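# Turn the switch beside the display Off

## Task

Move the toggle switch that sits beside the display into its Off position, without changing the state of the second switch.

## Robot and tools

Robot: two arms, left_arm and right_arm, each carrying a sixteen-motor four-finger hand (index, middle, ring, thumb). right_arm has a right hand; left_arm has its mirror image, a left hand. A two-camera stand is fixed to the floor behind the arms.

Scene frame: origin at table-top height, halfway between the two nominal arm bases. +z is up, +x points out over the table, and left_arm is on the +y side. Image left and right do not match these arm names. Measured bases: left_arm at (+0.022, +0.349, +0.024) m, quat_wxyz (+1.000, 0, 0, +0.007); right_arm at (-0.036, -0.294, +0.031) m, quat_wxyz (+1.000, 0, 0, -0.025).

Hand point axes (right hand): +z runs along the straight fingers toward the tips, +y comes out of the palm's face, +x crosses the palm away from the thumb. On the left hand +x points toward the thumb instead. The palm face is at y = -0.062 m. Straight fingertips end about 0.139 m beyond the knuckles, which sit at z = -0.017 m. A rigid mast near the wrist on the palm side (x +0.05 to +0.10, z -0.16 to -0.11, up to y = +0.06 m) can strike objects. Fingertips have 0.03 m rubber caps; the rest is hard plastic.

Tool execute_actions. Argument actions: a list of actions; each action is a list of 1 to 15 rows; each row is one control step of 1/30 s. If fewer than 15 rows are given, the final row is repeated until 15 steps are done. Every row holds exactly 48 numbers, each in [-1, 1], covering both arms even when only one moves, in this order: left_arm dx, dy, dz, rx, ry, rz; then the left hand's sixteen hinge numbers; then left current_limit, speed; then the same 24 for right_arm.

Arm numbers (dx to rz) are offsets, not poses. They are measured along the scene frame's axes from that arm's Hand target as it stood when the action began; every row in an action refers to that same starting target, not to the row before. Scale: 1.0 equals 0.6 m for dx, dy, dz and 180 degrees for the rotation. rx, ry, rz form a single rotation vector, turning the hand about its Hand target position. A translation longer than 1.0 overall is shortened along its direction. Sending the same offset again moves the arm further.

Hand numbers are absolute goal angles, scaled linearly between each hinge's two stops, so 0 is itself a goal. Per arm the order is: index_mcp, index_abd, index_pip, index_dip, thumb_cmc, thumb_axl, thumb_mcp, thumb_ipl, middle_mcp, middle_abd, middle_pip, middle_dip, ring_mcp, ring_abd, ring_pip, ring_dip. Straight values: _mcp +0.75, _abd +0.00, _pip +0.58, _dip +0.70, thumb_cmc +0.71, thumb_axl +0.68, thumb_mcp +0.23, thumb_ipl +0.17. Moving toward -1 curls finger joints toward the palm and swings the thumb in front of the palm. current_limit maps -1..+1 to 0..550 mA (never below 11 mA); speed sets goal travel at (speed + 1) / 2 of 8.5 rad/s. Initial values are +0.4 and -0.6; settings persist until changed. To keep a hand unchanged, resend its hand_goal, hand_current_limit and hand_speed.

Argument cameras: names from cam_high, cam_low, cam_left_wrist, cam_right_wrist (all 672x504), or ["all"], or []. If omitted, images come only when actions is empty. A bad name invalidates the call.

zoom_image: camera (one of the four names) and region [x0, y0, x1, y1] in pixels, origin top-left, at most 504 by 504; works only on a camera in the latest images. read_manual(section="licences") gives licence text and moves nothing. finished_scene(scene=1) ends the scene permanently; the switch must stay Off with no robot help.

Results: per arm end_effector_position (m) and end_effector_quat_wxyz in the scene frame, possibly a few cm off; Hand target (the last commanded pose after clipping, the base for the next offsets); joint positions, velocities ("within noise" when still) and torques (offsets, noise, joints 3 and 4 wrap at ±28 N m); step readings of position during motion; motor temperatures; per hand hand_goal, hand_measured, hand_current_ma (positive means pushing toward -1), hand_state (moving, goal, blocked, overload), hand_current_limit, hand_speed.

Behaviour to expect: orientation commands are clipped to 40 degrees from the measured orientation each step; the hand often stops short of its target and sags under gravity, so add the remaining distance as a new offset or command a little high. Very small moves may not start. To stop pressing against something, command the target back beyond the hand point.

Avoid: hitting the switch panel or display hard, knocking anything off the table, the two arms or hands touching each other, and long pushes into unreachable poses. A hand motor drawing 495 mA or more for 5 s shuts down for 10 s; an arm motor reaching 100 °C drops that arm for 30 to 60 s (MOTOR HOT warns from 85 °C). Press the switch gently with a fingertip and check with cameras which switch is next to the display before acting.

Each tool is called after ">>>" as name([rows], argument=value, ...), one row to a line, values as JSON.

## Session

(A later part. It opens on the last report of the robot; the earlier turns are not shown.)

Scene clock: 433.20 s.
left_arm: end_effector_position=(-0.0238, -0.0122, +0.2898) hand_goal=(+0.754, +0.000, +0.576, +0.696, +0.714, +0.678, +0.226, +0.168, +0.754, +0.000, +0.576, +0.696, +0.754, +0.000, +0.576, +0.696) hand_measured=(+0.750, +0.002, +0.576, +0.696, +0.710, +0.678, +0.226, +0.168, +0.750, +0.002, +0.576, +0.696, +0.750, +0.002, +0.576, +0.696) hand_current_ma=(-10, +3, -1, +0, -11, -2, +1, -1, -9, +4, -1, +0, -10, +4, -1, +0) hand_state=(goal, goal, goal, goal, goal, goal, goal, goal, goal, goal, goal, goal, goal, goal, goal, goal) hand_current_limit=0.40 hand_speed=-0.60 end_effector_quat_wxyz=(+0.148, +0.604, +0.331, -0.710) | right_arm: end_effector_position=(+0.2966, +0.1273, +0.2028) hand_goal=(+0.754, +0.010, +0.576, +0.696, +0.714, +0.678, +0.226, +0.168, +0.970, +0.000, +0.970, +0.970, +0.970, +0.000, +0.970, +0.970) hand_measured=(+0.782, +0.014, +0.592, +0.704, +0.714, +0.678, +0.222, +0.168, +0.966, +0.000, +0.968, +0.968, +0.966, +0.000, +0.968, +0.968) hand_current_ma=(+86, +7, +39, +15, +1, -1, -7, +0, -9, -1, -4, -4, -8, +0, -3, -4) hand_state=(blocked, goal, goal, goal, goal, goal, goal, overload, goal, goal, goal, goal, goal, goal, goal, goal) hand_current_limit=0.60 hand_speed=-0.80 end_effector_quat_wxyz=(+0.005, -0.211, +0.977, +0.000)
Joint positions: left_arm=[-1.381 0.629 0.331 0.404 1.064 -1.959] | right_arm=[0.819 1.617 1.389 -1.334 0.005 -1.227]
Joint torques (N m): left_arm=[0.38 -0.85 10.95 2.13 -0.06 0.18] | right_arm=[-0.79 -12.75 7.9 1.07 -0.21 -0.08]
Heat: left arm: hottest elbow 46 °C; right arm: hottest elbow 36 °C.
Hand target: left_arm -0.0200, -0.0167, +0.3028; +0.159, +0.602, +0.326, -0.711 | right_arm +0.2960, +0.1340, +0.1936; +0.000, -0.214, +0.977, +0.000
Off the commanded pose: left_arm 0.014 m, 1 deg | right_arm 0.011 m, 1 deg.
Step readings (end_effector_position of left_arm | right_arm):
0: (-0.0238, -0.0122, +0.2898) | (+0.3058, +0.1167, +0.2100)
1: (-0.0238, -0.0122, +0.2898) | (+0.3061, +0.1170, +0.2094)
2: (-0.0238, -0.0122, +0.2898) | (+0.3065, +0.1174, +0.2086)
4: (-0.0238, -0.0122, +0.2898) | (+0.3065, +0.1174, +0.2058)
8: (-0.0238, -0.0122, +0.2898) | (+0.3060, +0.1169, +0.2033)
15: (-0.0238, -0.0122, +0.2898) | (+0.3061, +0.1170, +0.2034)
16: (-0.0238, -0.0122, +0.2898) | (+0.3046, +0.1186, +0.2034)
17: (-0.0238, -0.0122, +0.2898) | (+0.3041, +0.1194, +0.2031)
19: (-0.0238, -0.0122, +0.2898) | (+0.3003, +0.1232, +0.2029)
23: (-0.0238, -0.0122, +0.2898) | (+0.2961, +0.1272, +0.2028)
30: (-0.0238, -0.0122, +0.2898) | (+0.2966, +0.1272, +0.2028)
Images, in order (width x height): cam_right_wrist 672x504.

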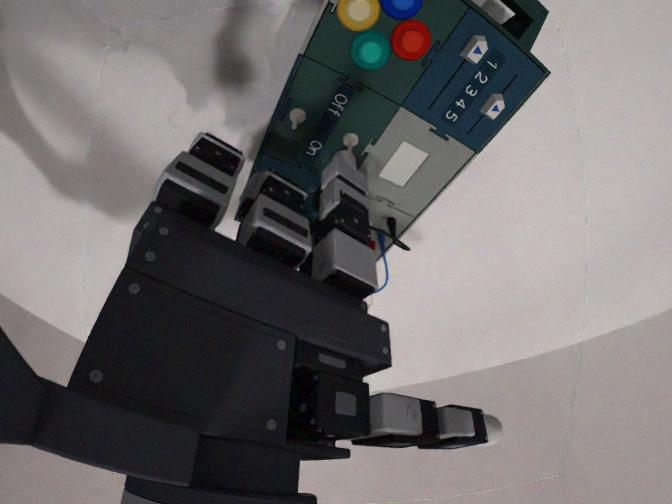

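>>> execute_actions([
  [[0,0,0,0,0,0,0.754,0,0.576,0.696,0.714,0.678,0.226,0.168,0.754,0,0.576,0.696,0.754,0,0.576,0.696,0.4,-0.6,0,0,0,0,0,0,0.68,0.01,0.55,0.69,0.714,0.678,0.226,0.168,0.97,0,0.97,0.97,0.97,0,0.97,0.97,0.7,-0.8]],
], cameras=["cam_right_wrist"])

>>> zoom_image(camera="cam_right_wrist", region=[290, 80, 410, 200])

Scene clock: 437.13 s.
left_arm: end_effector_position=(-0.0238, -0.0122, +0.2898) hand_goal=(+0.754, +0.000, +0.576, +0.696, +0.714, +0.678, +0.226, +0.168, +0.754, +0.000, +0.576, +0.696, +0.754, +0.000, +0.576, +0.696) hand_measured=(+0.750, +0.002, +0.576, +0.696, +0.710, +0.678, +0.226, +0.168, +0.750, +0.002, +0.576, +0.696, +0.750, +0.002, +0.576, +0.696) hand_current_ma=(-10, +3, -1, +0, -11, -2, +1, -1, -9, +4, -1, +0, -10, +4, -1, +0) hand_state=(goal, goal, goal, goal, goal, goal, goal, goal, goal, goal, goal, goal, goal, goal, goal, goal) hand_current_limit=0.40 hand_speed=-0.60 end_effector_quat_wxyz=(+0.148, +0.604, +0.331, -0.710) | right_arm: end_effector_position=(+0.2974, +0.1269, +0.2025) hand_goal=(+0.680, +0.010, +0.550, +0.690, +0.714, +0.678, +0.226, +0.168, +0.970, +0.000, +0.970, +0.970, +0.970, +0.000, +0.970, +0.970) hand_measured=(+0.772, +0.012, +0.588, +0.704, +0.714, +0.678, +0.222, +0.168, +0.966, +0.000, +0.968, +0.968, +0.966, +0.000, +0.968, +0.968) hand_current_ma=(+362, +4, +113, +32, +1, -1, -7, +0, -9, -1, -4, -4, -8, +0, -3, -4) hand_state=(blocked, goal, blocked, goal, goal, goal, goal, overload, goal, goal, goal, goal, goal, goal, goal, goal) hand_current_limit=0.70 hand_speed=-0.80 end_effector_quat_wxyz=(+0.006, -0.210, +0.978, -0.001)
Joint positions: left_arm=[-1.381 0.629 0.331 0.404 1.064 -1.959] | right_arm=[0.819 1.617 1.389 -1.334 0.009 -1.224]
Joint torques (N m): left_arm=[0.38 -0.79 11.02 2.11 -0.07 0.18] | right_arm=[-1.03 -13.04 7.9 0.98 -0.35 -0.08]
Heat: left arm: hottest elbow 46 °C; right arm: hottest elbow 35 °C.
Hand target: left_arm -0.0200, -0.0167, +0.3028; +0.159, +0.602, +0.326, -0.711 | right_arm +0.2960, +0.1340, +0.1936; +0.000, -0.214, +0.977, +0.000
Off the commanded pose: left_arm 0.014 m, 1 deg | right_arm 0.012 m, 1 deg.
Step readings (end_effector_position of left_arm | right_arm):
0: (-0.0238, -0.0122, +0.2898) | (+0.2967, +0.1273, +0.2028)
1: (-0.0238, -0.0122, +0.2898) | (+0.2967, +0.1273, +0.2028)
2: (-0.0238, -0.0122, +0.2898) | (+0.2967, +0.1273, +0.2028)
4: (-0.0238, -0.0122, +0.2898) | (+0.2971, +0.1269, +0.2026)
8: (-0.0238, -0.0122, +0.2898) | (+0.2973, +0.1269, +0.2025)
15: (-0.0238, -0.0122, +0.2898) | (+0.2973, +0.1269, +0.2025)
Images, in order (width x height): cam_right_wrist 672x504.

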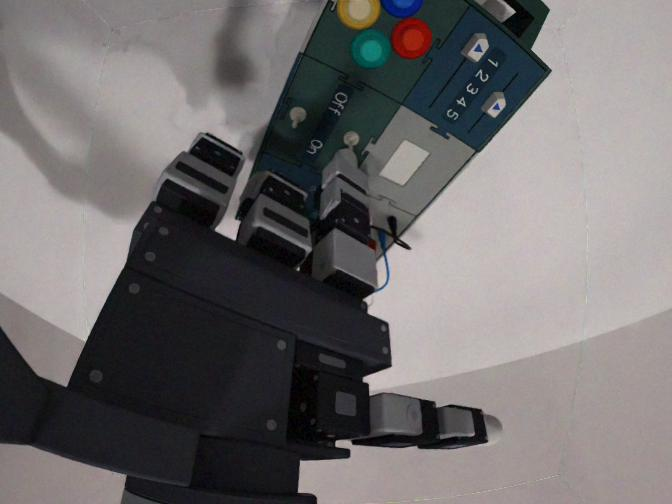

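Scaled by 4.200 from the camera's 672x504 image, which has a finer 960x720 frame.

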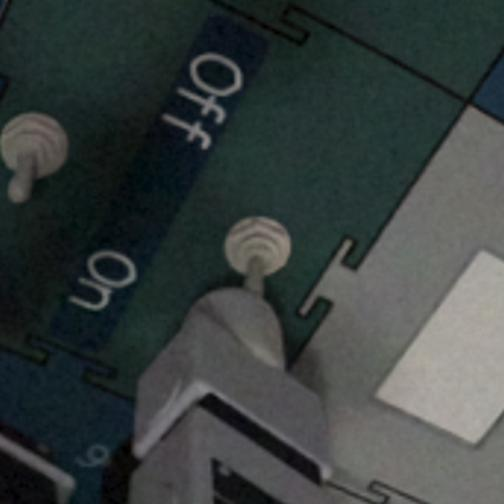

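>>> execute_actions([
  [[0,0,0,0,0,0,0.754,0,0.576,0.696,0.714,0.678,0.226,0.168,0.754,0,0.576,0.696,0.754,0,0.576,0.696,0.4,-0.6,0,0,0,0,0,0,0.99,0.01,0.313,0.696,0.714,0.678,0.226,0.168,0.97,0,0.97,0.97,0.97,0,0.97,0.97,0.6,-0.7]],
  [[0,0,0,0,0,0,0.754,0,0.576,0.696,0.714,0.678,0.226,0.168,0.754,0,0.576,0.696,0.754,0,0.576,0.696,0.4,-0.6,-0.0132,0.0195,-0.012,0,0,0,0.99,0.01,0.313,0.696,0.714,0.678,0.226,0.168,0.97,0,0.97,0.97,0.97,0,0.97,0.97,0.6,-0.7]],
], cameras=["cam_right_wrist"])

>>> zoom_image(camera="cam_right_wrist", region=[290, 80, 410, 200])

Scene clock: 450.53 s.
left_arm: end_effector_position=(-0.0238, -0.0122, +0.2898) hand_goal=(+0.754, +0.000, +0.576, +0.696, +0.714, +0.678, +0.226, +0.168, +0.754, +0.000, +0.576, +0.696, +0.754, +0.000, +0.576, +0.696) hand_measured=(+0.750, +0.002, +0.576, +0.696, +0.710, +0.678, +0.226, +0.168, +0.750, +0.002, +0.576, +0.696, +0.750, +0.002, +0.576, +0.696) hand_current_ma=(-10, +3, -1, +0, -11, -2, +1, -1, -9, +4, -1, +0, -10, +4, -1, +0) hand_state=(goal, goal, goal, goal, goal, goal, goal, goal, goal, goal, goal, goal, goal, goal, goal, goal) hand_current_limit=0.40 hand_speed=-0.60 end_effector_quat_wxyz=(+0.148, +0.604, +0.331, -0.710) | right_arm: end_effector_position=(+0.2915, +0.1380, +0.1987) hand_goal=(+0.990, +0.010, +0.314, +0.696, +0.714, +0.678, +0.226, +0.168, +0.970, +0.000, +0.970, +0.970, +0.970, +0.000, +0.970, +0.970) hand_measured=(+1.000, +0.012, +0.340, +0.708, +0.714, +0.678, +0.222, +0.168, +0.966, +0.000, +0.968, +0.968, +0.966, +0.000, +0.968, +0.968) hand_current_ma=(+23, +3, +69, +29, +1, -1, -7, +0, -9, -1, -4, -4, -8, +0, -3, -4) hand_state=(goal, goal, blocked, goal, goal, goal, goal, overload, goal, goal, goal, goal, goal, goal, goal, goal) hand_current_limit=0.60 hand_speed=-0.70 end_effector_quat_wxyz=(+0.008, -0.209, +0.978, -0.001)
Joint positions: left_arm=[-1.381 0.629 0.331 0.404 1.064 -1.959] | right_arm=[0.845 1.626 1.389 -1.321 0.01 -1.196]
Joint torques (N m): left_arm=[0.5 -0.91 11.02 2.18 -0.08 0.17] | right_arm=[-0.32 -12.86 7.54 1.2 -0.41 -0.09]
Motor temperatures (°C): left_arm=[27 24 47 30 28 26] | right_arm=[30 30 35 30 25 25]
Heat: left arm: hottest elbow 47 °C; right arm: hottest elbow 35 °C.
Hand target: left_arm -0.0200, -0.0167, +0.3028; +0.159, +0.602, +0.326, -0.711 | right_arm +0.2880, +0.1458, +0.1864; +0.000, -0.214, +0.977, +0.000
Off the commanded pose: left_arm 0.014 m, 1 deg | right_arm 0.015 m, 1 deg.
Step readings (end_effector_position of left_arm | right_arm):
0: (-0.0238, -0.0122, +0.2898) | (+0.2974, +0.1269, +0.2025)
1: (-0.0238, -0.0122, +0.2898) | (+0.2974, +0.1269, +0.2025)
2: (-0.0238, -0.0122, +0.2898) | (+0.2974, +0.1269, +0.2025)
4: (-0.0238, -0.0122, +0.2898) | (+0.2974, +0.1269, +0.2025)
8: (-0.0238, -0.0122, +0.2898) | (+0.2972, +0.1270, +0.2026)
15: (-0.0238, -0.0122, +0.2898) | (+0.2965, +0.1278, +0.2013)
16: (-0.0238, -0.0122, +0.2898) | (+0.2963, +0.1290, +0.2013)
17: (-0.0238, -0.0122, +0.2898) | (+0.2960, +0.1309, +0.2009)
19: (-0.0238, -0.0122, +0.2898) | (+0.2933, +0.1354, +0.1996)
23: (-0.0238, -0.0122, +0.2898) | (+0.2910, +0.1379, +0.1987)
30: (-0.0238, -0.0122, +0.2898) | (+0.2914, +0.1380, +0.1987)
Images, in order (width x height): cam_right_wrist 672x504.

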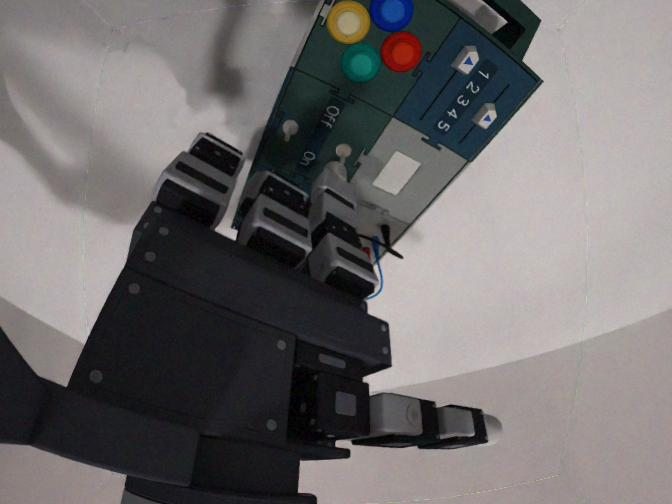

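Scaled by 4.200 from the camera's 672x504 image, which has a finer 960x720 frame.

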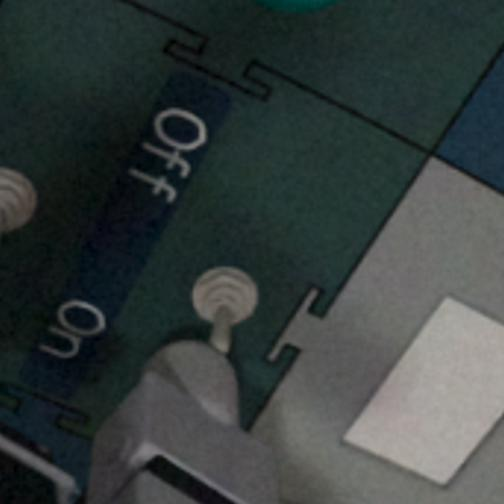

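>>> execute_actions([
  [[0,0,0,0,0,0,0.754,0,0.576,0.696,0.714,0.678,0.226,0.168,0.754,0,0.576,0.696,0.754,0,0.576,0.696,0.4,-0.6,-0.01,0.0175,0,0,0,0,0.99,0.01,0.25,0.66,0.714,0.678,0.226,0.168,0.97,0,0.97,0.97,0.97,0,0.97,0.97,0.7,-0.7]],
], cameras=["cam_right_wrist"])

>>> zoom_image(camera="cam_right_wrist", region=[290, 80, 410, 200])

Scene clock: 456.37 s.
left_arm: end_effector_position=(-0.0238, -0.0122, +0.2898) hand_goal=(+0.754, +0.000, +0.576, +0.696, +0.714, +0.678, +0.226, +0.168, +0.754, +0.000, +0.576, +0.696, +0.754, +0.000, +0.576, +0.696) hand_measured=(+0.750, +0.002, +0.576, +0.696, +0.710, +0.678, +0.226, +0.168, +0.750, +0.002, +0.576, +0.696, +0.750, +0.002, +0.576, +0.696) hand_current_ma=(-10, +3, -1, +0, -11, -2, +1, -1, -9, +4, -1, +0, -10, +4, -1, +0) hand_state=(goal, goal, goal, goal, goal, goal, goal, goal, goal, goal, goal, goal, goal, goal, goal, goal) hand_current_limit=0.40 hand_speed=-0.60 end_effector_quat_wxyz=(+0.148, +0.604, +0.331, -0.710) | right_arm: end_effector_position=(+0.2789, +0.1504, +0.1896) hand_goal=(+0.990, +0.010, +0.250, +0.660, +0.714, +0.678, +0.226, +0.168, +0.970, +0.000, +0.970, +0.970, +0.970, +0.000, +0.970, +0.970) hand_measured=(+0.988, +0.008, +0.252, +0.664, +0.714, +0.678, +0.222, +0.168, +0.966, +0.000, +0.968, +0.968, +0.966, +0.000, +0.968, +0.968) hand_current_ma=(-2, -4, +5, +5, +1, -1, -7, +0, -9, -1, -4, -4, -8, +0, -3, -4) hand_state=(goal, goal, goal, goal, goal, goal, goal, overload, goal, goal, goal, goal, goal, goal, goal, goal) hand_current_limit=0.70 hand_speed=-0.70 end_effector_quat_wxyz=(-0.001, -0.213, +0.977, -0.002)
Joint positions: left_arm=[-1.381 0.629 0.331 0.404 1.064 -1.959] | right_arm=[0.877 1.644 1.389 -1.32 0.003 -1.171]
Joint torques (N m): left_arm=[0.32 -0.91 10.99 2.13 -0.07 0.17] | right_arm=[-0.97 -14.21 8.35 0.92 -0.1 -0.09]
Heat: left arm: hottest elbow 47 °C; right arm: hottest elbow 35 °C.
Hand target: left_arm -0.0200, -0.0167, +0.3028; +0.159, +0.602, +0.326, -0.711 | right_arm +0.2822, +0.1562, +0.1865; +0.000, -0.214, +0.977, +0.000
Off the commanded pose: left_arm 0.014 m, 1 deg | right_arm 0.007 m, 0 deg.
Step readings (end_effector_position of left_arm | right_arm):
0: (-0.0238, -0.0122, +0.2898) | (+0.2915, +0.1380, +0.1987)
1: (-0.0238, -0.0122, +0.2898) | (+0.2915, +0.1383, +0.1987)
2: (-0.0238, -0.0122, +0.2898) | (+0.2914, +0.1387, +0.1985)
4: (-0.0238, -0.0122, +0.2898) | (+0.2908, +0.1396, +0.1980)
8: (-0.0238, -0.0122, +0.2898) | (+0.2888, +0.1418, +0.1981)
15: (-0.0238, -0.0122, +0.2898) | (+0.2796, +0.1496, +0.1932)
Images, in order (width x height): cam_right_wrist 672x504.

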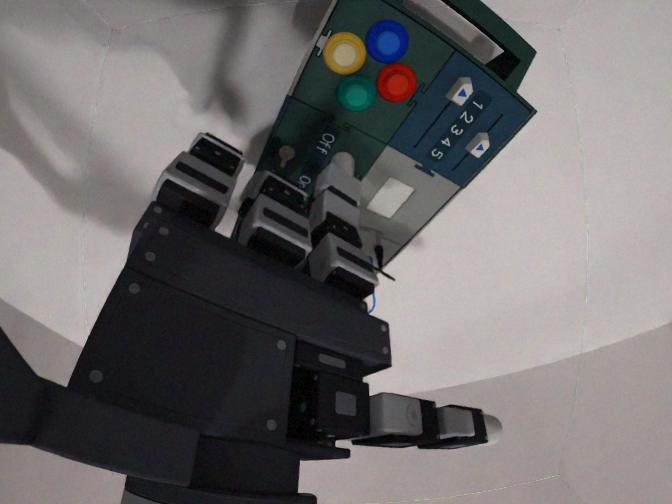

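Scaled by 4.200 from the camera's 672x504 image, which has a finer 960x720 frame.

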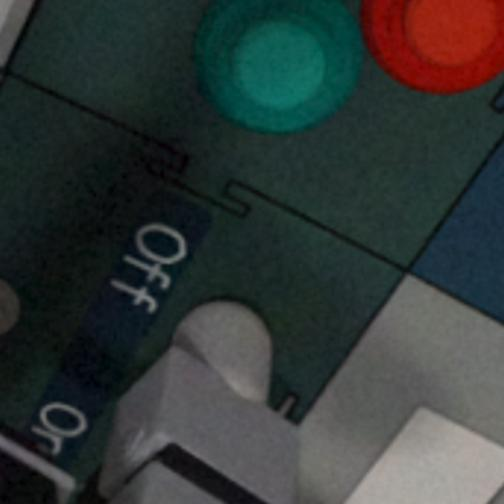

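>>> execute_actions([
  [[0,0,0,0,0,0,0.754,0,0.576,0.696,0.714,0.678,0.226,0.168,0.754,0,0.576,0.696,0.754,0,0.576,0.696,0.4,-0.6,0,0,0.08,0,0,0,0.99,0,0.25,0.66,0.714,0.678,0.226,0.168,0.97,0,0.97,0.97,0.97,0,0.97,0.97,0.4,-0.7]],
  [[0,0,0,0,0,0,0.754,0,0.576,0.696,0.714,0.678,0.226,0.168,0.754,0,0.576,0.696,0.754,0,0.576,0.696,0.4,-0.6,0.01,-0.05,0.03,0,0,0,0.99,0,0.25,0.66,0.714,0.678,0.226,0.168,0.97,0,0.97,0.97,0.97,0,0.97,0.97,0.4,-0.7]],
], cameras=["cam_right_wrist"])

>>> zoom_image(camera="cam_right_wrist", region=[250, 40, 400, 190])

Scene clock: 461.77 s.
left_arm: end_effector_position=(-0.0238, -0.0122, +0.2898) hand_goal=(+0.754, +0.000, +0.576, +0.696, +0.714, +0.678, +0.226, +0.168, +0.754, +0.000, +0.576, +0.696, +0.754, +0.000, +0.576, +0.696) hand_measured=(+0.750, +0.002, +0.576, +0.696, +0.710, +0.678, +0.226, +0.168, +0.750, +0.002, +0.576, +0.696, +0.750, +0.002, +0.576, +0.696) hand_current_ma=(-10, +3, -1, +0, -11, -2, +1, -1, -9, +4, -1, +0, -10, +4, -1, +0) hand_state=(goal, goal, goal, goal, goal, goal, goal, goal, goal, goal, goal, goal, goal, goal, goal, goal) hand_current_limit=0.40 hand_speed=-0.60 end_effector_quat_wxyz=(+0.148, +0.604, +0.331, -0.710) | right_arm: end_effector_position=(+0.2871, +0.1208, +0.2460) hand_goal=(+0.990, +0.000, +0.250, +0.660, +0.714, +0.678, +0.226, +0.168, +0.970, +0.000, +0.970, +0.970, +0.970, +0.000, +0.970, +0.970) hand_measured=(+0.986, +0.002, +0.252, +0.662, +0.714, +0.678, +0.222, +0.168, +0.964, +0.000, +0.968, +0.968, +0.964, +0.000, +0.968, +0.968) hand_current_ma=(-6, +3, +3, +5, +0, -1, -7, +0, -12, +0, -4, -4, -11, +0, -3, -4) hand_state=(goal, goal, goal, goal, goal, goal, goal, overload, goal, goal, goal, goal, goal, goal, goal, goal) hand_current_limit=0.40 hand_speed=-0.70 end_effector_quat_wxyz=(-0.002, -0.208, +0.978, -0.003)
Joint positions: left_arm=[-1.381 0.629 0.331 0.404 1.064 -1.959] | right_arm=[0.823 1.577 1.457 -1.457 0.002 -1.216]
Joint torques (N m): left_arm=[0.5 -0.85 10.97 2.15 -0.07 0.18] | right_arm=[-1.55 -13.74 9.65 0.18 -0.09 -0.13]
Heat: left arm: hottest elbow 47 °C; right arm: hottest elbow 35 °C.
Hand target: left_arm -0.0200, -0.0167, +0.3028; +0.159, +0.602, +0.326, -0.711 | right_arm +0.2881, +0.1261, +0.2523; +0.000, -0.214, +0.977, +0.000
Off the commanded pose: left_arm 0.014 m, 1 deg | right_arm 0.008 m, 1 deg.
Step readings (end_effector_position of left_arm | right_arm):
0: (-0.0238, -0.0122, +0.2898) | (+0.2789, +0.1504, +0.1896)
1: (-0.0238, -0.0122, +0.2898) | (+0.2774, +0.1487, +0.1913)
2: (-0.0238, -0.0122, +0.2898) | (+0.2753, +0.1465, +0.1939)
4: (-0.0238, -0.0122, +0.2898) | (+0.2740, +0.1450, +0.2027)
8: (-0.0238, -0.0122, +0.2898) | (+0.2766, +0.1479, +0.2178)
15: (-0.0238, -0.0122, +0.2898) | (+0.2768, +0.1481, +0.2208)
16: (-0.0238, -0.0122, +0.2898) | (+0.2762, +0.1461, +0.2218)
17: (-0.0238, -0.0122, +0.2898) | (+0.2758, +0.1431, +0.2228)
19: (-0.0238, -0.0122, +0.2898) | (+0.2788, +0.1347, +0.2286)
23: (-0.0238, -0.0122, +0.2898) | (+0.2865, +0.1232, +0.2420)
30: (-0.0238, -0.0122, +0.2898) | (+0.2872, +0.1209, +0.2460)
Images, in order (width x height): cam_right_wrist 672x504.

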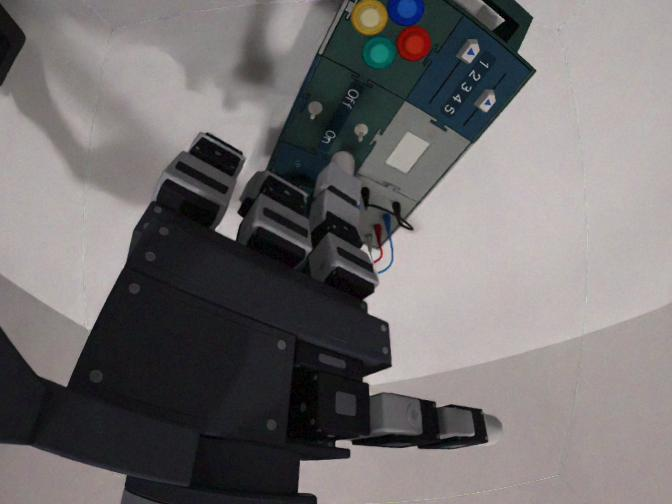

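Scaled by 3.360 from the camera's 672x504 image, which has a finer 960x720 frame.

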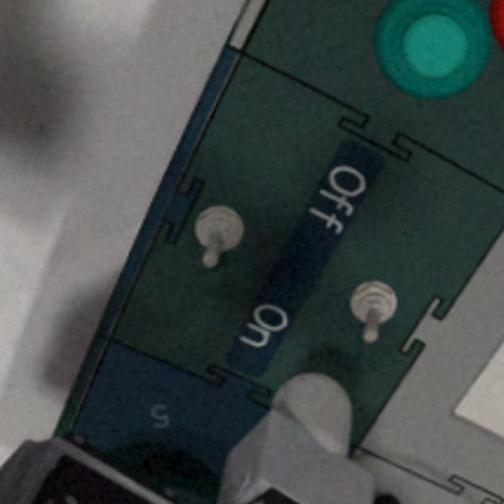

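>>> execute_actions([
  [[0,0,0,0,0,0,0.754,0,0.576,0.696,0.714,0.678,0.226,0.168,0.754,0,0.576,0.696,0.754,0,0.576,0.696,0.4,-0.6,0.024,0.006,-0.06,0,0,0,1.0,0,0.31,0.696,0.714,0.678,0.226,0.168,0.97,0,0.97,0.97,0.97,0,0.97,0.97,0.4,-0.7]],
  [[0,0,0,0,0,0,0.754,0,0.576,0.696,0.714,0.678,0.226,0.168,0.754,0,0.576,0.696,0.754,0,0.576,0.696,0.4,-0.6,0,0.003,-0.05,0,0,0,1.0,0,0.31,0.696,0.714,0.678,0.226,0.168,0.97,0,0.97,0.97,0.97,0,0.97,0.97,0.4,-0.7]],
], cameras=["cam_right_wrist"])

>>> zoom_image(camera="cam_right_wrist", region=[290, 80, 410, 200])

Scene clock: 516.07 s.
left_arm: end_effector_position=(-0.0238, -0.0122, +0.2898) hand_goal=(+0.754, +0.000, +0.576, +0.696, +0.714, +0.678, +0.226, +0.168, +0.754, +0.000, +0.576, +0.696, +0.754, +0.000, +0.576, +0.696) hand_measured=(+0.750, +0.002, +0.576, +0.696, +0.710, +0.678, +0.226, +0.168, +0.750, +0.002, +0.576, +0.696, +0.750, +0.002, +0.576, +0.696) hand_current_ma=(-10, +3, -1, +0, -11, -2, +1, -1, -9, +4, -1, +0, -10, +4, -1, +0) hand_state=(goal, goal, goal, goal, goal, goal, goal, goal, goal, goal, goal, goal, goal, goal, goal, goal) hand_current_limit=0.40 hand_speed=-0.60 end_effector_quat_wxyz=(+0.148, +0.604, +0.331, -0.710) | right_arm: end_effector_position=(+0.2994, +0.1310, +0.1910) hand_goal=(+1.000, +0.000, +0.310, +0.696, +0.714, +0.678, +0.226, +0.168, +0.970, +0.000, +0.970, +0.970, +0.970, +0.000, +0.970, +0.970) hand_measured=(+0.998, +0.002, +0.310, +0.694, +0.714, +0.678, +0.222, +0.168, +0.964, +0.000, +0.968, +0.968, +0.966, +0.000, +0.968, +0.968) hand_current_ma=(-5, +1, -1, -2, +0, -1, -7, +0, -11, +0, -4, -4, -9, +0, -3, -4) hand_state=(goal, goal, goal, goal, goal, goal, goal, overload, goal, goal, goal, goal, goal, goal, goal, goal) hand_current_limit=0.40 hand_speed=-0.70 end_effector_quat_wxyz=(+0.000, -0.214, +0.977, -0.001)
Joint positions: left_arm=[-1.381 0.629 0.331 0.404 1.064 -1.959] | right_arm=[0.819 1.642 1.39 -1.318 0.002 -1.232]
Joint torques (N m): left_arm=[0.44 -0.85 11 2.11 -0.07 0.18] | right_arm=[-2.26 -13.98 7.56 0.98 -0.13 -0.14]
Heat: left arm: hottest elbow 47 °C; right arm: hottest elbow 37 °C.
Hand target: left_arm -0.0200, -0.0167, +0.3028; +0.159, +0.602, +0.326, -0.711 | right_arm +0.3025, +0.1316, +0.1864; +0.000, -0.214, +0.977, +0.000
Off the commanded pose: left_arm 0.014 m, 1 deg | right_arm 0.006 m, 0 deg.
Step readings (end_effector_position of left_arm | right_arm):
0: (-0.0238, -0.0122, +0.2898) | (+0.2871, +0.1208, +0.2460)
1: (-0.0238, -0.0122, +0.2898) | (+0.2883, +0.1222, +0.2451)
2: (-0.0238, -0.0122, +0.2898) | (+0.2910, +0.1247, +0.2441)
4: (-0.0238, -0.0122, +0.2898) | (+0.2960, +0.1287, +0.2389)
8: (-0.0238, -0.0122, +0.2898) | (+0.2991, +0.1309, +0.2262)
15: (-0.0238, -0.0122, +0.2898) | (+0.2986, +0.1303, +0.2209)
16: (-0.0238, -0.0122, +0.2898) | (+0.2994, +0.1311, +0.2185)
17: (-0.0238, -0.0122, +0.2898) | (+0.3005, +0.1322, +0.2154)
19: (-0.0238, -0.0122, +0.2898) | (+0.2999, +0.1316, +0.2057)
23: (-0.0238, -0.0122, +0.2898) | (+0.2986, +0.1302, +0.1928)
30: (-0.0238, -0.0122, +0.2898) | (+0.2994, +0.1310, +0.1910)
Images, in order (width x height): cam_right_wrist 672x504.

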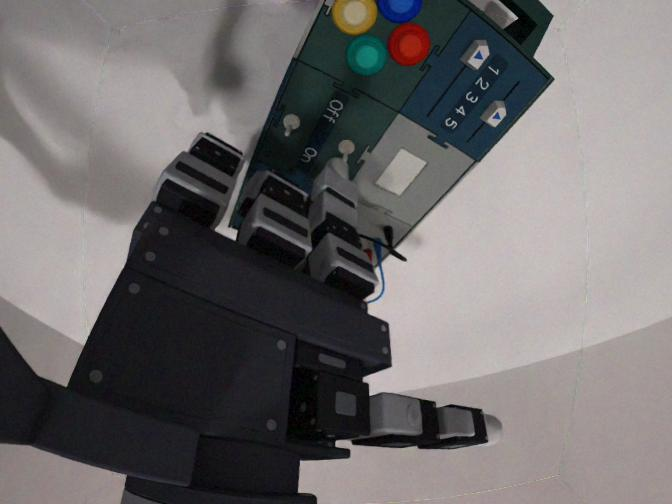

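Scaled by 4.200 from the camera's 672x504 image, which has a finer 960x720 frame.

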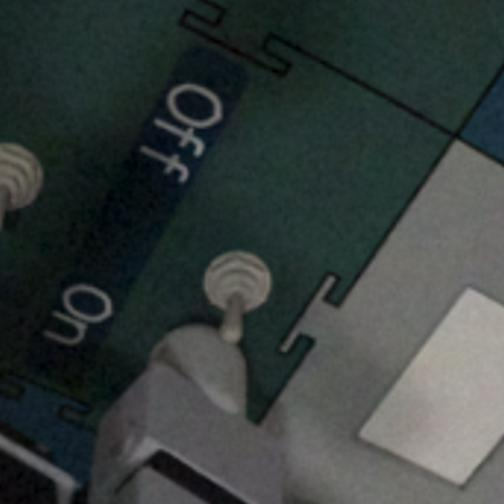

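>>> execute_actions([
  [[0,0,0,0,0,0,0.754,0,0.576,0.696,0.714,0.678,0.226,0.168,0.754,0,0.576,0.696,0.754,0,0.576,0.696,0.4,-0.6,-0.0113,0.0166,0,0,0,0,1.0,0,0.28,0.68,0.714,0.678,0.226,0.168,0.97,0,0.97,0.97,0.97,0,0.97,0.97,0.7,-0.8]],
  [[0,0,0,0,0,0,0.754,0,0.576,0.696,0.714,0.678,0.226,0.168,0.754,0,0.576,0.696,0.754,0,0.576,0.696,0.4,-0.6,-0.0075,0.011,0,0,0,0,1.0,0,0.22,0.66,0.714,0.678,0.226,0.168,0.97,0,0.97,0.97,0.97,0,0.97,0.97,0.7,-0.8]],
], cameras=["cam_right_wrist"])

>>> zoom_image(camera="cam_right_wrist", region=[290, 80, 410, 200])

Scene clock: 527.53 s.
left_arm: end_effector_position=(-0.0238, -0.0122, +0.2898) hand_goal=(+0.754, +0.000, +0.576, +0.696, +0.714, +0.678, +0.226, +0.168, +0.754, +0.000, +0.576, +0.696, +0.754, +0.000, +0.576, +0.696) hand_measured=(+0.750, +0.002, +0.576, +0.696, +0.710, +0.678, +0.226, +0.168, +0.750, +0.002, +0.576, +0.696, +0.750, +0.002, +0.576, +0.696) hand_current_ma=(-10, +3, -1, +0, -11, -2, +1, -1, -9, +4, -1, +0, -10, +4, -1, +0) hand_state=(goal, goal, goal, goal, goal, goal, goal, goal, goal, goal, goal, goal, goal, goal, goal, goal) hand_current_limit=0.40 hand_speed=-0.60 end_effector_quat_wxyz=(+0.148, +0.604, +0.331, -0.710) | right_arm: end_effector_position=(+0.2990, +0.1340, +0.1901) hand_goal=(+1.000, +0.000, +0.220, +0.660, +0.714, +0.678, +0.226, +0.168, +0.970, +0.000, +0.970, +0.970, +0.970, +0.000, +0.970, +0.970) hand_measured=(+1.000, +0.004, +0.292, +0.686, +0.714, +0.678, +0.222, +0.168, +0.964, +0.000, +0.968, +0.968, +0.966, +0.000, +0.968, +0.968) hand_current_ma=(+0, +5, +249, +71, +0, -1, -7, +0, -11, +0, -4, -4, -9, +0, -3, -4) hand_state=(goal, goal, blocked, blocked, goal, goal, goal, overload, goal, goal, goal, goal, goal, goal, goal, goal) hand_current_limit=0.70 hand_speed=-0.80 end_effector_quat_wxyz=(+0.004, -0.201, +0.980, -0.006)
Joint positions: left_arm=[-1.381 0.629 0.331 0.404 1.064 -1.959] | right_arm=[0.831 1.642 1.39 -1.318 0.015 -1.194]
Joint torques (N m): left_arm=[0.44 -0.79 10.99 2.11 -0.06 0.17] | right_arm=[0.91 -13.68 8.43 0.98 -0.63 -0.09]
Heat: left arm: hottest elbow 47 °C; right arm: hottest elbow 37 °C.
Hand target: left_arm -0.0200, -0.0167, +0.3028; +0.159, +0.602, +0.326, -0.711 | right_arm +0.2912, +0.1483, +0.1865; +0.000, -0.214, +0.977, +0.000
Off the commanded pose: left_arm 0.014 m, 1 deg | right_arm 0.017 m, 2 deg.
Step readings (end_effector_position of left_arm | right_arm):
0: (-0.0238, -0.0122, +0.2898) | (+0.2994, +0.1310, +0.1910)
1: (-0.0238, -0.0122, +0.2898) | (+0.2988, +0.1317, +0.1910)
2: (-0.0238, -0.0122, +0.2898) | (+0.2987, +0.1319, +0.1910)
4: (-0.0238, -0.0122, +0.2898) | (+0.2985, +0.1324, +0.1909)
8: (-0.0238, -0.0122, +0.2898) | (+0.2988, +0.1325, +0.1908)
15: (-0.0238, -0.0122, +0.2898) | (+0.2990, +0.1325, +0.1908)
16: (-0.0238, -0.0122, +0.2898) | (+0.2988, +0.1329, +0.1908)
17: (-0.0238, -0.0122, +0.2898) | (+0.2988, +0.1332, +0.1906)
19: (-0.0238, -0.0122, +0.2898) | (+0.2985, +0.1337, +0.1902)
23: (-0.0238, -0.0122, +0.2898) | (+0.2987, +0.1340, +0.1901)
30: (-0.0238, -0.0122, +0.2898) | (+0.2990, +0.1340, +0.1901)
Images, in order (width x height): cam_right_wrist 672x504.

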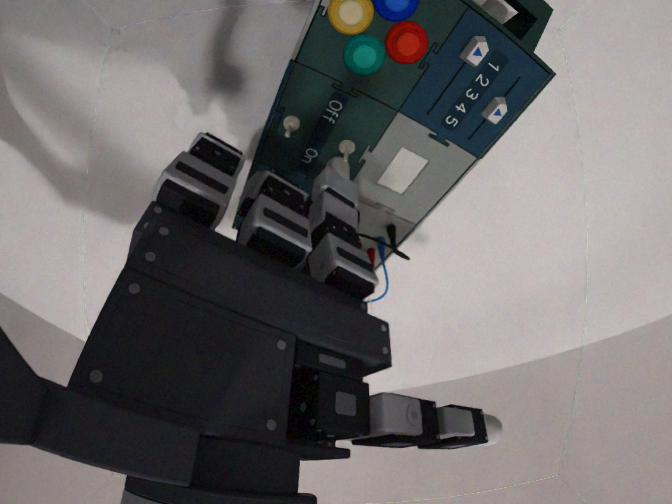

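Scaled by 4.200 from the camera's 672x504 image, which has a finer 960x720 frame.

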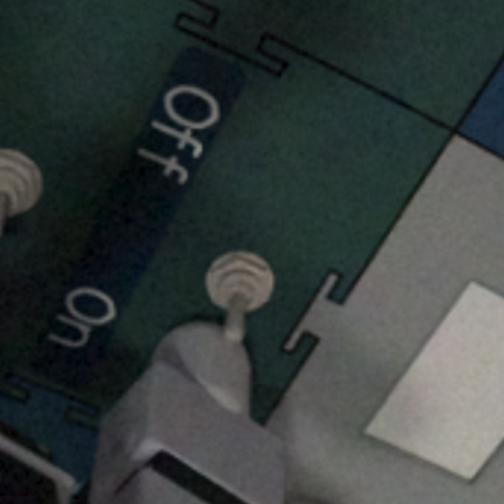

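>>> execute_actions([
  [[0,0,0,0,0,0,0.754,0,0.576,0.696,0.714,0.678,0.226,0.168,0.754,0,0.576,0.696,0.754,0,0.576,0.696,0.4,-0.6,-0.0094,0.0138,0,0,0,0,1.0,0,0.18,0.63,0.714,0.678,0.226,0.168,0.97,0,0.97,0.97,0.97,0,0.97,0.97,0.77,-0.8]],
], cameras=["cam_right_wrist"])

>>> zoom_image(camera="cam_right_wrist", region=[290, 80, 410, 200])

Scene clock: 556.97 s.
left_arm: end_effector_position=(-0.0238, -0.0122, +0.2898) hand_goal=(+0.754, +0.000, +0.576, +0.696, +0.714, +0.678, +0.226, +0.168, +0.754, +0.000, +0.576, +0.696, +0.754, +0.000, +0.576, +0.696) hand_measured=(+0.750, +0.002, +0.576, +0.696, +0.710, +0.678, +0.226, +0.168, +0.750, +0.002, +0.576, +0.696, +0.750, +0.002, +0.576, +0.696) hand_current_ma=(-10, +3, -1, +0, -11, -2, +1, -1, -9, +4, -1, +0, -10, +4, -1, +0) hand_state=(goal, goal, goal, goal, goal, goal, goal, goal, goal, goal, goal, goal, goal, goal, goal, goal) hand_current_limit=0.40 hand_speed=-0.60 end_effector_quat_wxyz=(+0.148, +0.604, +0.331, -0.710) | right_arm: end_effector_position=(+0.2990, +0.1359, +0.1888) hand_goal=(+1.000, +0.000, +0.180, +0.630, +0.714, +0.678, +0.226, +0.168, +0.970, +0.000, +0.970, +0.970, +0.970, +0.000, +0.970, +0.970) hand_measured=(+1.000, +0.006, +0.284, +0.684, +0.714, +0.678, +0.222, +0.168, +0.964, +0.000, +0.968, +0.968, +0.966, +0.000, +0.968, +0.968) hand_current_ma=(+1, +9, +391, +174, +0, -1, -7, +0, -11, +0, -4, -4, -9, +0, -3, -4) hand_state=(goal, goal, blocked, blocked, goal, goal, goal, overload, goal, goal, goal, goal, goal, goal, goal, goal) hand_current_limit=0.77 hand_speed=-0.80 end_effector_quat_wxyz=(+0.007, -0.193, +0.981, -0.011)
Joint positions: left_arm=[-1.381 0.629 0.331 0.404 1.064 -1.959] | right_arm=[0.84 1.644 1.39 -1.318 0.027 -1.168]
Joint torques (N m): left_arm=[0.44 -0.85 11 2.14 -0.07 0.17] | right_arm=[1.67 -13.33 8.68 0.75 -1.06 -0.18]
Heat: left arm: hottest elbow 48 °C; right arm: hottest elbow 37 °C.
Hand target: left_arm -0.0200, -0.0167, +0.3028; +0.159, +0.602, +0.326, -0.711 | right_arm +0.2856, +0.1565, +0.1865; +0.000, -0.214, +0.977, +0.000
Off the commanded pose: left_arm 0.014 m, 1 deg | right_arm 0.025 m, 3 deg.
Step readings (end_effector_position of left_arm | right_arm):
0: (-0.0238, -0.0122, +0.2898) | (+0.2990, +0.1340, +0.1901)
1: (-0.0238, -0.0122, +0.2898) | (+0.2990, +0.1344, +0.1899)
2: (-0.0238, -0.0122, +0.2898) | (+0.2989, +0.1347, +0.1895)
4: (-0.0238, -0.0122, +0.2898) | (+0.2984, +0.1355, +0.1889)
8: (-0.0238, -0.0122, +0.2898) | (+0.2987, +0.1358, +0.1888)
15: (-0.0238, -0.0122, +0.2898) | (+0.2990, +0.1359, +0.1888)
Images, in order (width x height): cam_right_wrist 672x504.

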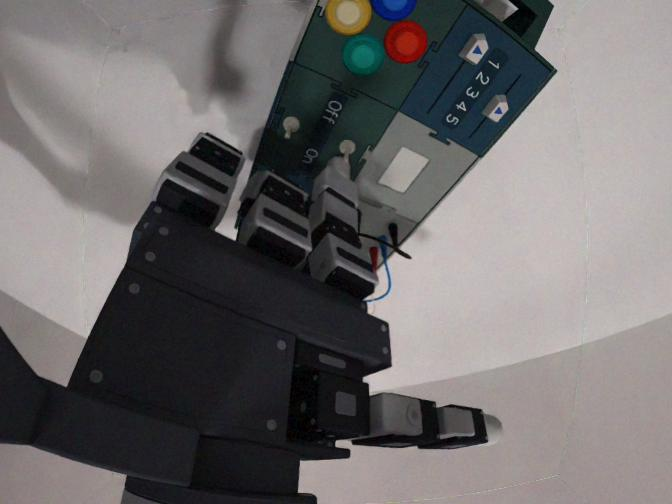

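Scaled by 4.200 from the camera's 672x504 image, which has a finer 960x720 frame.

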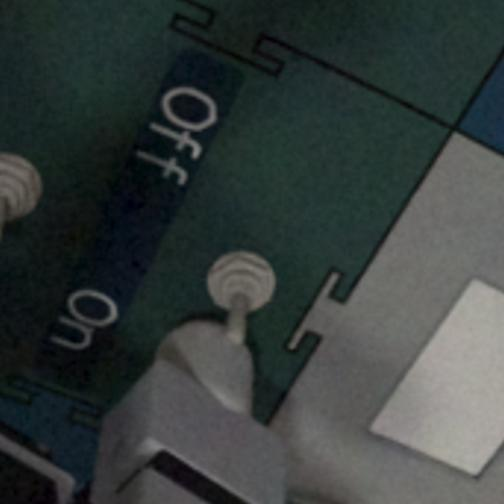

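>>> zoom_image(camera="cam_right_wrist", region=[322, 132, 372, 182])

Scaled by 10.080 from the camera's 672x504 image, which has a finer 960x720 frame.

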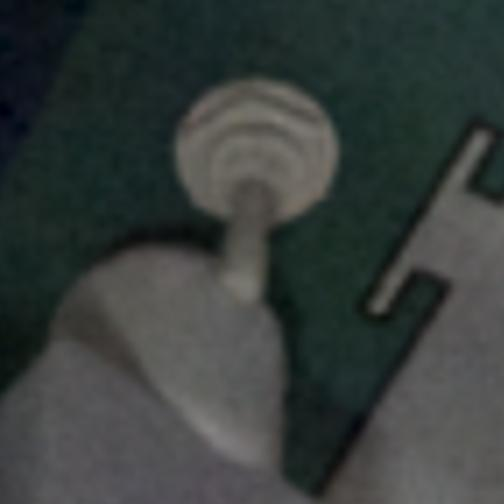

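>>> zoom_image(camera="cam_right_wrist", region=[265, 105, 365, 180])

Scaled by 5.040 from the camera's 672x504 image, which has a finer 960x720 frame.

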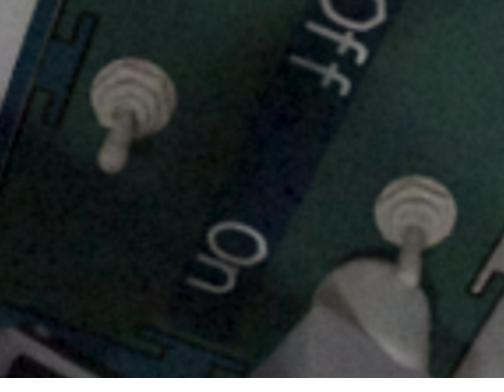

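>>> execute_actions([
  [[0,0,0,0,0,0,0.754,0,0.576,0.696,0.714,0.678,0.226,0.168,0.754,0,0.576,0.696,0.754,0,0.576,0.696,0.4,-0.6,0.0507,-0.0875,0,0,0,0,1.0,0,0.31,0.696,0.714,0.678,0.226,0.168,0.97,0,0.97,0.97,0.97,0,0.97,0.97,0.5,-0.7]],
  [[0,0,0,0,0,0,0.754,0,0.576,0.696,0.714,0.678,0.226,0.168,0.754,0,0.576,0.696,0.754,0,0.576,0.696,0.4,-0.6,0,0,-0.004,0,0,0,1.0,0.01,-0.01,0.696,0.714,0.678,0.226,0.168,0.97,0,0.97,0.97,0.97,0,0.97,0.97,0.5,-0.7]],
], cameras=["cam_right_wrist"])

>>> zoom_image(camera="cam_right_wrist", region=[290, 80, 410, 200])

Scene clock: 609.97 s.
left_arm: end_effector_position=(-0.0238, -0.0122, +0.2898) hand_goal=(+0.754, +0.000, +0.576, +0.696, +0.714, +0.678, +0.226, +0.168, +0.754, +0.000, +0.576, +0.696, +0.754, +0.000, +0.576, +0.696) hand_measured=(+0.750, +0.002, +0.576, +0.696, +0.710, +0.678, +0.226, +0.168, +0.750, +0.002, +0.576, +0.696, +0.750, +0.002, +0.576, +0.696) hand_current_ma=(-10, +3, -1, +0, -11, -2, +1, -1, -9, +4, -1, +0, -10, +4, -1, +0) hand_state=(goal, goal, goal, goal, goal, goal, goal, goal, goal, goal, goal, goal, goal, goal, goal, goal) hand_current_limit=0.40 hand_speed=-0.60 end_effector_quat_wxyz=(+0.148, +0.604, +0.331, -0.710) | right_arm: end_effector_position=(+0.3189, +0.1012, +0.1857) hand_goal=(+1.000, +0.010, -0.010, +0.696, +0.714, +0.678, +0.226, +0.168, +0.970, +0.000, +0.970, +0.970, +0.970, +0.000, +0.970, +0.970) hand_measured=(+0.992, +0.008, -0.006, +0.694, +0.714, +0.678, +0.222, +0.168, +0.964, +0.000, +0.968, +0.968, +0.966, +0.000, +0.968, +0.968) hand_current_ma=(-19, -4, +8, -5, -1, -1, -7, +0, -11, +0, -4, -4, -9, +0, -3, -4) hand_state=(goal, goal, goal, goal, goal, goal, goal, overload, goal, goal, goal, goal, goal, goal, goal, goal) hand_current_limit=0.50 hand_speed=-0.70 end_effector_quat_wxyz=(-0.002, -0.207, +0.978, -0.002)
Joint positions: left_arm=[-1.381 0.629 0.331 0.404 1.064 -1.959] | right_arm=[0.747 1.633 1.364 -1.307 0.001 -1.29]
Joint torques (N m): left_arm=[0.38 -0.85 11.02 2.15 -0.07 0.17] | right_arm=[-0.79 -14.8 7.17 1.03 -0.1 -0.15]
Heat: left arm: hottest elbow 48 °C; right arm: hottest elbow 37 °C.
Hand target: left_arm -0.0200, -0.0167, +0.3028; +0.159, +0.602, +0.326, -0.711 | right_arm +0.3161, +0.1040, +0.1841; +0.000, -0.214, +0.977, +0.000
Off the commanded pose: left_arm 0.014 m, 1 deg | right_arm 0.004 m, 1 deg.
Step readings (end_effector_position of left_arm | right_arm):
0: (-0.0238, -0.0122, +0.2898) | (+0.2991, +0.1359, +0.1888)
1: (-0.0238, -0.0122, +0.2898) | (+0.3011, +0.1320, +0.1881)
2: (-0.0238, -0.0122, +0.2898) | (+0.3010, +0.1286, +0.1876)
4: (-0.0238, -0.0122, +0.2898) | (+0.3077, +0.1162, +0.1861)
8: (-0.0238, -0.0122, +0.2898) | (+0.3205, +0.1016, +0.1867)
15: (-0.0238, -0.0122, +0.2898) | (+0.3196, +0.1006, +0.1867)
16: (-0.0238, -0.0122, +0.2898) | (+0.3195, +0.1007, +0.1866)
17: (-0.0238, -0.0122, +0.2898) | (+0.3197, +0.1009, +0.1865)
19: (-0.0238, -0.0122, +0.2898) | (+0.3193, +0.1014, +0.1862)
23: (-0.0238, -0.0122, +0.2898) | (+0.3189, +0.1012, +0.1857)
30: (-0.0238, -0.0122, +0.2898) | (+0.3190, +0.1012, +0.1857)
Images, in order (width x height): cam_right_wrist 672x504.

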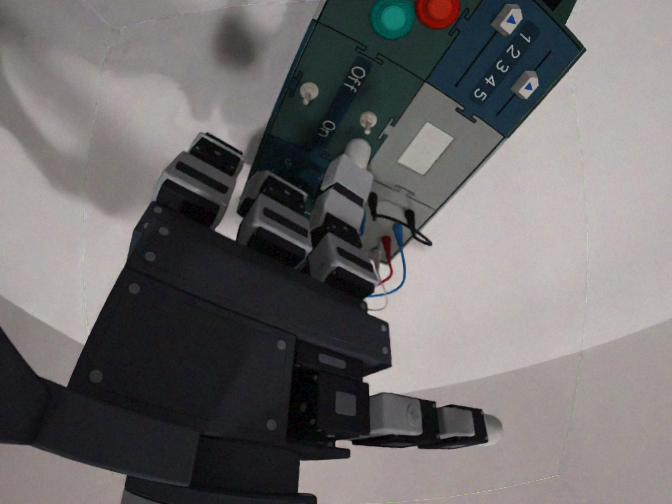

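Scaled by 4.200 from the camera's 672x504 image, which has a finer 960x720 frame.

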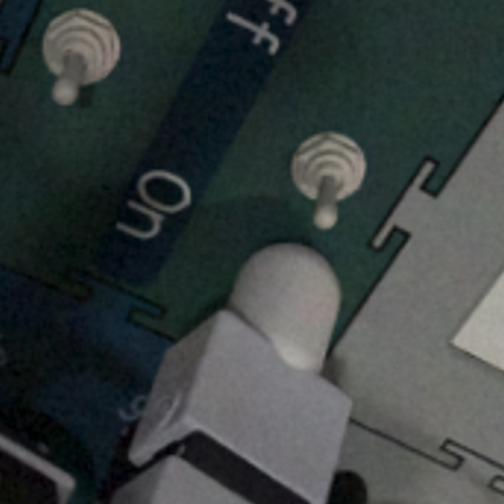

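>>> execute_actions([
  [[0,0,0,0,0,0,0.754,0,0.576,0.696,0.714,0.678,0.226,0.168,0.754,0,0.576,0.696,0.754,0,0.576,0.696,0.4,-0.6,-0.0127,0.0097,0,0,0,0,1.0,0.005,-0.08,0.696,0.714,0.678,0.226,0.168,0.97,0,0.97,0.97,0.97,0,0.97,0.97,0.77,-0.7]],
  [[0,0,0,0,0,0,0.754,0,0.576,0.696,0.714,0.678,0.226,0.168,0.754,0,0.576,0.696,0.754,0,0.576,0.696,0.4,-0.6,-0.0113,0.0166,0,0,0,0,1.0,0.005,-0.13,0.66,0.714,0.678,0.226,0.168,0.97,0,0.97,0.97,0.97,0,0.97,0.97,0.77,-0.7]],
], cameras=["cam_right_wrist"])

>>> zoom_image(camera="cam_right_wrist", region=[310, 100, 400, 190])

Scene clock: 622.07 s.
left_arm: end_effector_position=(-0.0238, -0.0122, +0.2898) hand_goal=(+0.754, +0.000, +0.576, +0.696, +0.714, +0.678, +0.226, +0.168, +0.754, +0.000, +0.576, +0.696, +0.754, +0.000, +0.576, +0.696) hand_measured=(+0.750, +0.002, +0.576, +0.696, +0.710, +0.678, +0.226, +0.168, +0.750, +0.002, +0.576, +0.696, +0.750, +0.002, +0.576, +0.696) hand_current_ma=(-10, +3, -1, +0, -11, -2, +1, -1, -9, +4, -1, +0, -10, +4, -1, +0) hand_state=(goal, goal, goal, goal, goal, goal, goal, goal, goal, goal, goal, goal, goal, goal, goal, goal) hand_current_limit=0.40 hand_speed=-0.60 end_effector_quat_wxyz=(+0.148, +0.604, +0.331, -0.710) | right_arm: end_effector_position=(+0.3130, +0.1074, +0.1824) hand_goal=(+1.000, +0.006, -0.130, +0.660, +0.714, +0.678, +0.226, +0.168, +0.970, +0.000, +0.970, +0.970, +0.970, +0.000, +0.970, +0.970) hand_measured=(+1.000, +0.008, -0.070, +0.690, +0.714, +0.678, +0.222, +0.168, +0.964, +0.000, +0.968, +0.968, +0.966, +0.000, +0.968, +0.968) hand_current_ma=(+0, +4, +197, +89, -1, -1, -7, +0, -11, +0, -4, -4, -9, +0, -3, -4) hand_state=(goal, goal, blocked, blocked, goal, goal, goal, overload, goal, goal, goal, goal, goal, goal, goal, goal) hand_current_limit=0.77 hand_speed=-0.70 end_effector_quat_wxyz=(+0.000, -0.200, +0.980, -0.010)
Joint positions: left_arm=[-1.381 0.629 0.331 0.404 1.064 -1.959] | right_arm=[0.773 1.632 1.358 -1.305 0.018 -1.25]
Joint torques (N m): left_arm=[0.38 -0.79 10.97 2.11 -0.08 0.18] | right_arm=[0.91 -15.03 7.35 0.92 -0.73 -0.11]
Heat: left arm: hottest elbow 48 °C; right arm: hottest elbow 36 °C.
Hand target: left_arm -0.0200, -0.0167, +0.3028; +0.159, +0.602, +0.326, -0.711 | right_arm +0.3015, +0.1199, +0.1841; +0.000, -0.214, +0.977, +0.000
Off the commanded pose: left_arm 0.014 m, 1 deg | right_arm 0.017 m, 2 deg.
Step readings (end_effector_position of left_arm | right_arm):
0: (-0.0238, -0.0122, +0.2898) | (+0.3189, +0.1012, +0.1857)
1: (-0.0238, -0.0122, +0.2898) | (+0.3177, +0.1022, +0.1854)
2: (-0.0238, -0.0122, +0.2898) | (+0.3167, +0.1028, +0.1851)
4: (-0.0238, -0.0122, +0.2898) | (+0.3140, +0.1041, +0.1838)
8: (-0.0238, -0.0122, +0.2898) | (+0.3128, +0.1051, +0.1833)
15: (-0.0238, -0.0122, +0.2898) | (+0.3129, +0.1051, +0.1833)
16: (-0.0238, -0.0122, +0.2898) | (+0.3129, +0.1054, +0.1833)
17: (-0.0238, -0.0122, +0.2898) | (+0.3128, +0.1059, +0.1830)
19: (-0.0238, -0.0122, +0.2898) | (+0.3125, +0.1068, +0.1826)
23: (-0.0238, -0.0122, +0.2898) | (+0.3126, +0.1074, +0.1824)
30: (-0.0238, -0.0122, +0.2898) | (+0.3129, +0.1074, +0.1824)
Images, in order (width x height): cam_right_wrist 672x504.

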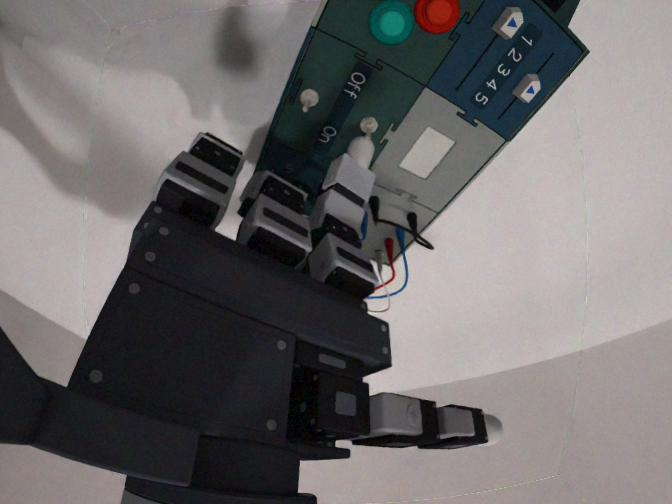

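Scaled by 5.600 from the camera's 672x504 image, which has a finer 960x720 frame.

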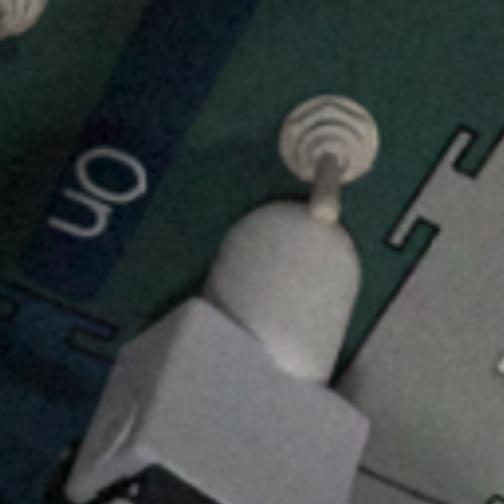

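>>> execute_actions([
  [[0,0,0,0,0,0,0.754,0,0.576,0.696,0.714,0.678,0.226,0.168,0.754,0,0.576,0.696,0.754,0,0.576,0.696,0.4,-0.6,-0.0113,0.0166,0.004,0,0,0,1.0,0.005,-0.2,0.62,0.714,0.678,0.226,0.168,0.97,0,0.97,0.97,0.97,0,0.97,0.97,0.77,-0.7]],
], cameras=["cam_right_wrist"])

>>> zoom_image(camera="cam_right_wrist", region=[310, 100, 400, 190])

Scene clock: 630.07 s.
left_arm: end_effector_position=(-0.0238, -0.0122, +0.2898) hand_goal=(+0.754, +0.000, +0.576, +0.696, +0.714, +0.678, +0.226, +0.168, +0.754, +0.000, +0.576, +0.696, +0.754, +0.000, +0.576, +0.696) hand_measured=(+0.750, +0.002, +0.576, +0.696, +0.710, +0.678, +0.226, +0.168, +0.750, +0.002, +0.576, +0.696, +0.750, +0.002, +0.576, +0.696) hand_current_ma=(-10, +3, -1, +0, -11, -2, +1, -1, -9, +4, -1, +0, -10, +4, -1, +0) hand_state=(goal, goal, goal, goal, goal, goal, goal, goal, goal, goal, goal, goal, goal, goal, goal, goal) hand_current_limit=0.40 hand_speed=-0.60 end_effector_quat_wxyz=(+0.148, +0.604, +0.331, -0.710) | right_arm: end_effector_position=(+0.3105, +0.1120, +0.1818) hand_goal=(+1.000, +0.006, -0.200, +0.620, +0.714, +0.678, +0.226, +0.168, +0.970, +0.000, +0.970, +0.970, +0.970, +0.000, +0.970, +0.970) hand_measured=(+1.000, +0.018, -0.104, +0.670, +0.714, +0.678, +0.222, +0.168, +0.964, +0.000, +0.968, +0.968, +0.964, +0.000, +0.968, +0.968) hand_current_ma=(+1, +22, +355, +158, -1, -1, -7, +0, -12, +0, -4, -4, -10, +0, -3, -4) hand_state=(goal, goal, blocked, blocked, goal, goal, goal, overload, goal, goal, goal, goal, goal, goal, goal, goal) hand_current_limit=0.77 hand_speed=-0.70 end_effector_quat_wxyz=(+0.003, -0.192, +0.981, -0.014)
Joint positions: left_arm=[-1.381 0.629 0.331 0.404 1.064 -1.959] | right_arm=[0.788 1.632 1.358 -1.305 0.027 -1.218]
Joint torques (N m): left_arm=[0.5 -0.73 10.99 2.13 -0.07 0.17] | right_arm=[1.03 -15.27 8.2 0.69 -1.07 -0.19]
Heat: left arm: hottest elbow 48 °C; right arm: hottest elbow 36 °C.
Hand target: left_arm -0.0200, -0.0167, +0.3028; +0.159, +0.602, +0.326, -0.711 | right_arm +0.2949, +0.1297, +0.1865; +0.000, -0.214, +0.977, +0.000
Off the commanded pose: left_arm 0.014 m, 1 deg | right_arm 0.024 m, 3 deg.
Step readings (end_effector_position of left_arm | right_arm):
0: (-0.0238, -0.0122, +0.2898) | (+0.3130, +0.1074, +0.1824)
1: (-0.0238, -0.0122, +0.2898) | (+0.3130, +0.1078, +0.1824)
2: (-0.0238, -0.0122, +0.2898) | (+0.3127, +0.1084, +0.1821)
4: (-0.0238, -0.0122, +0.2898) | (+0.3122, +0.1094, +0.1817)
8: (-0.0238, -0.0122, +0.2898) | (+0.3103, +0.1118, +0.1818)
15: (-0.0238, -0.0122, +0.2898) | (+0.3105, +0.1120, +0.1818)
Images, in order (width x height): cam_right_wrist 672x504.

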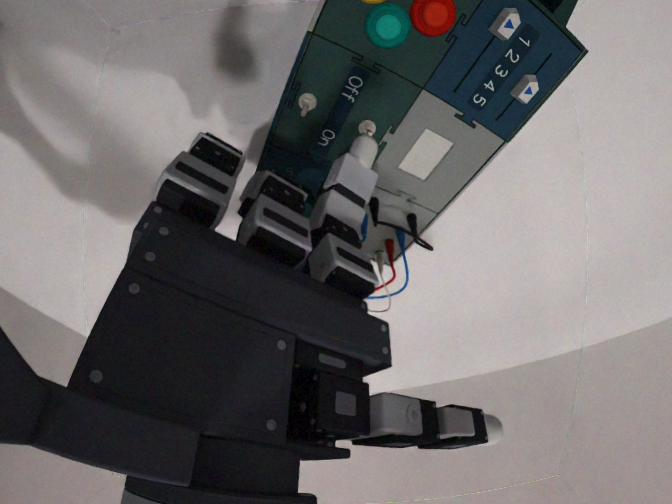

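Scaled by 5.600 from the camera's 672x504 image, which has a finer 960x720 frame.

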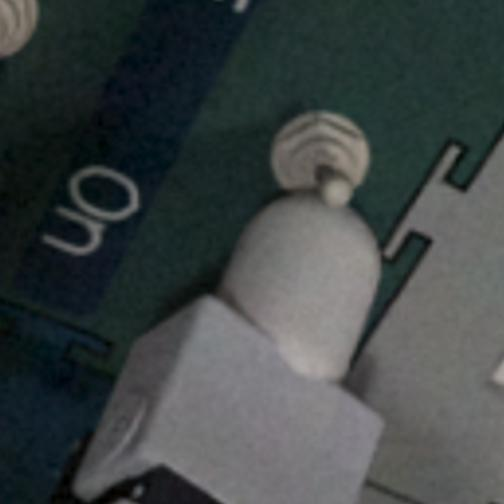

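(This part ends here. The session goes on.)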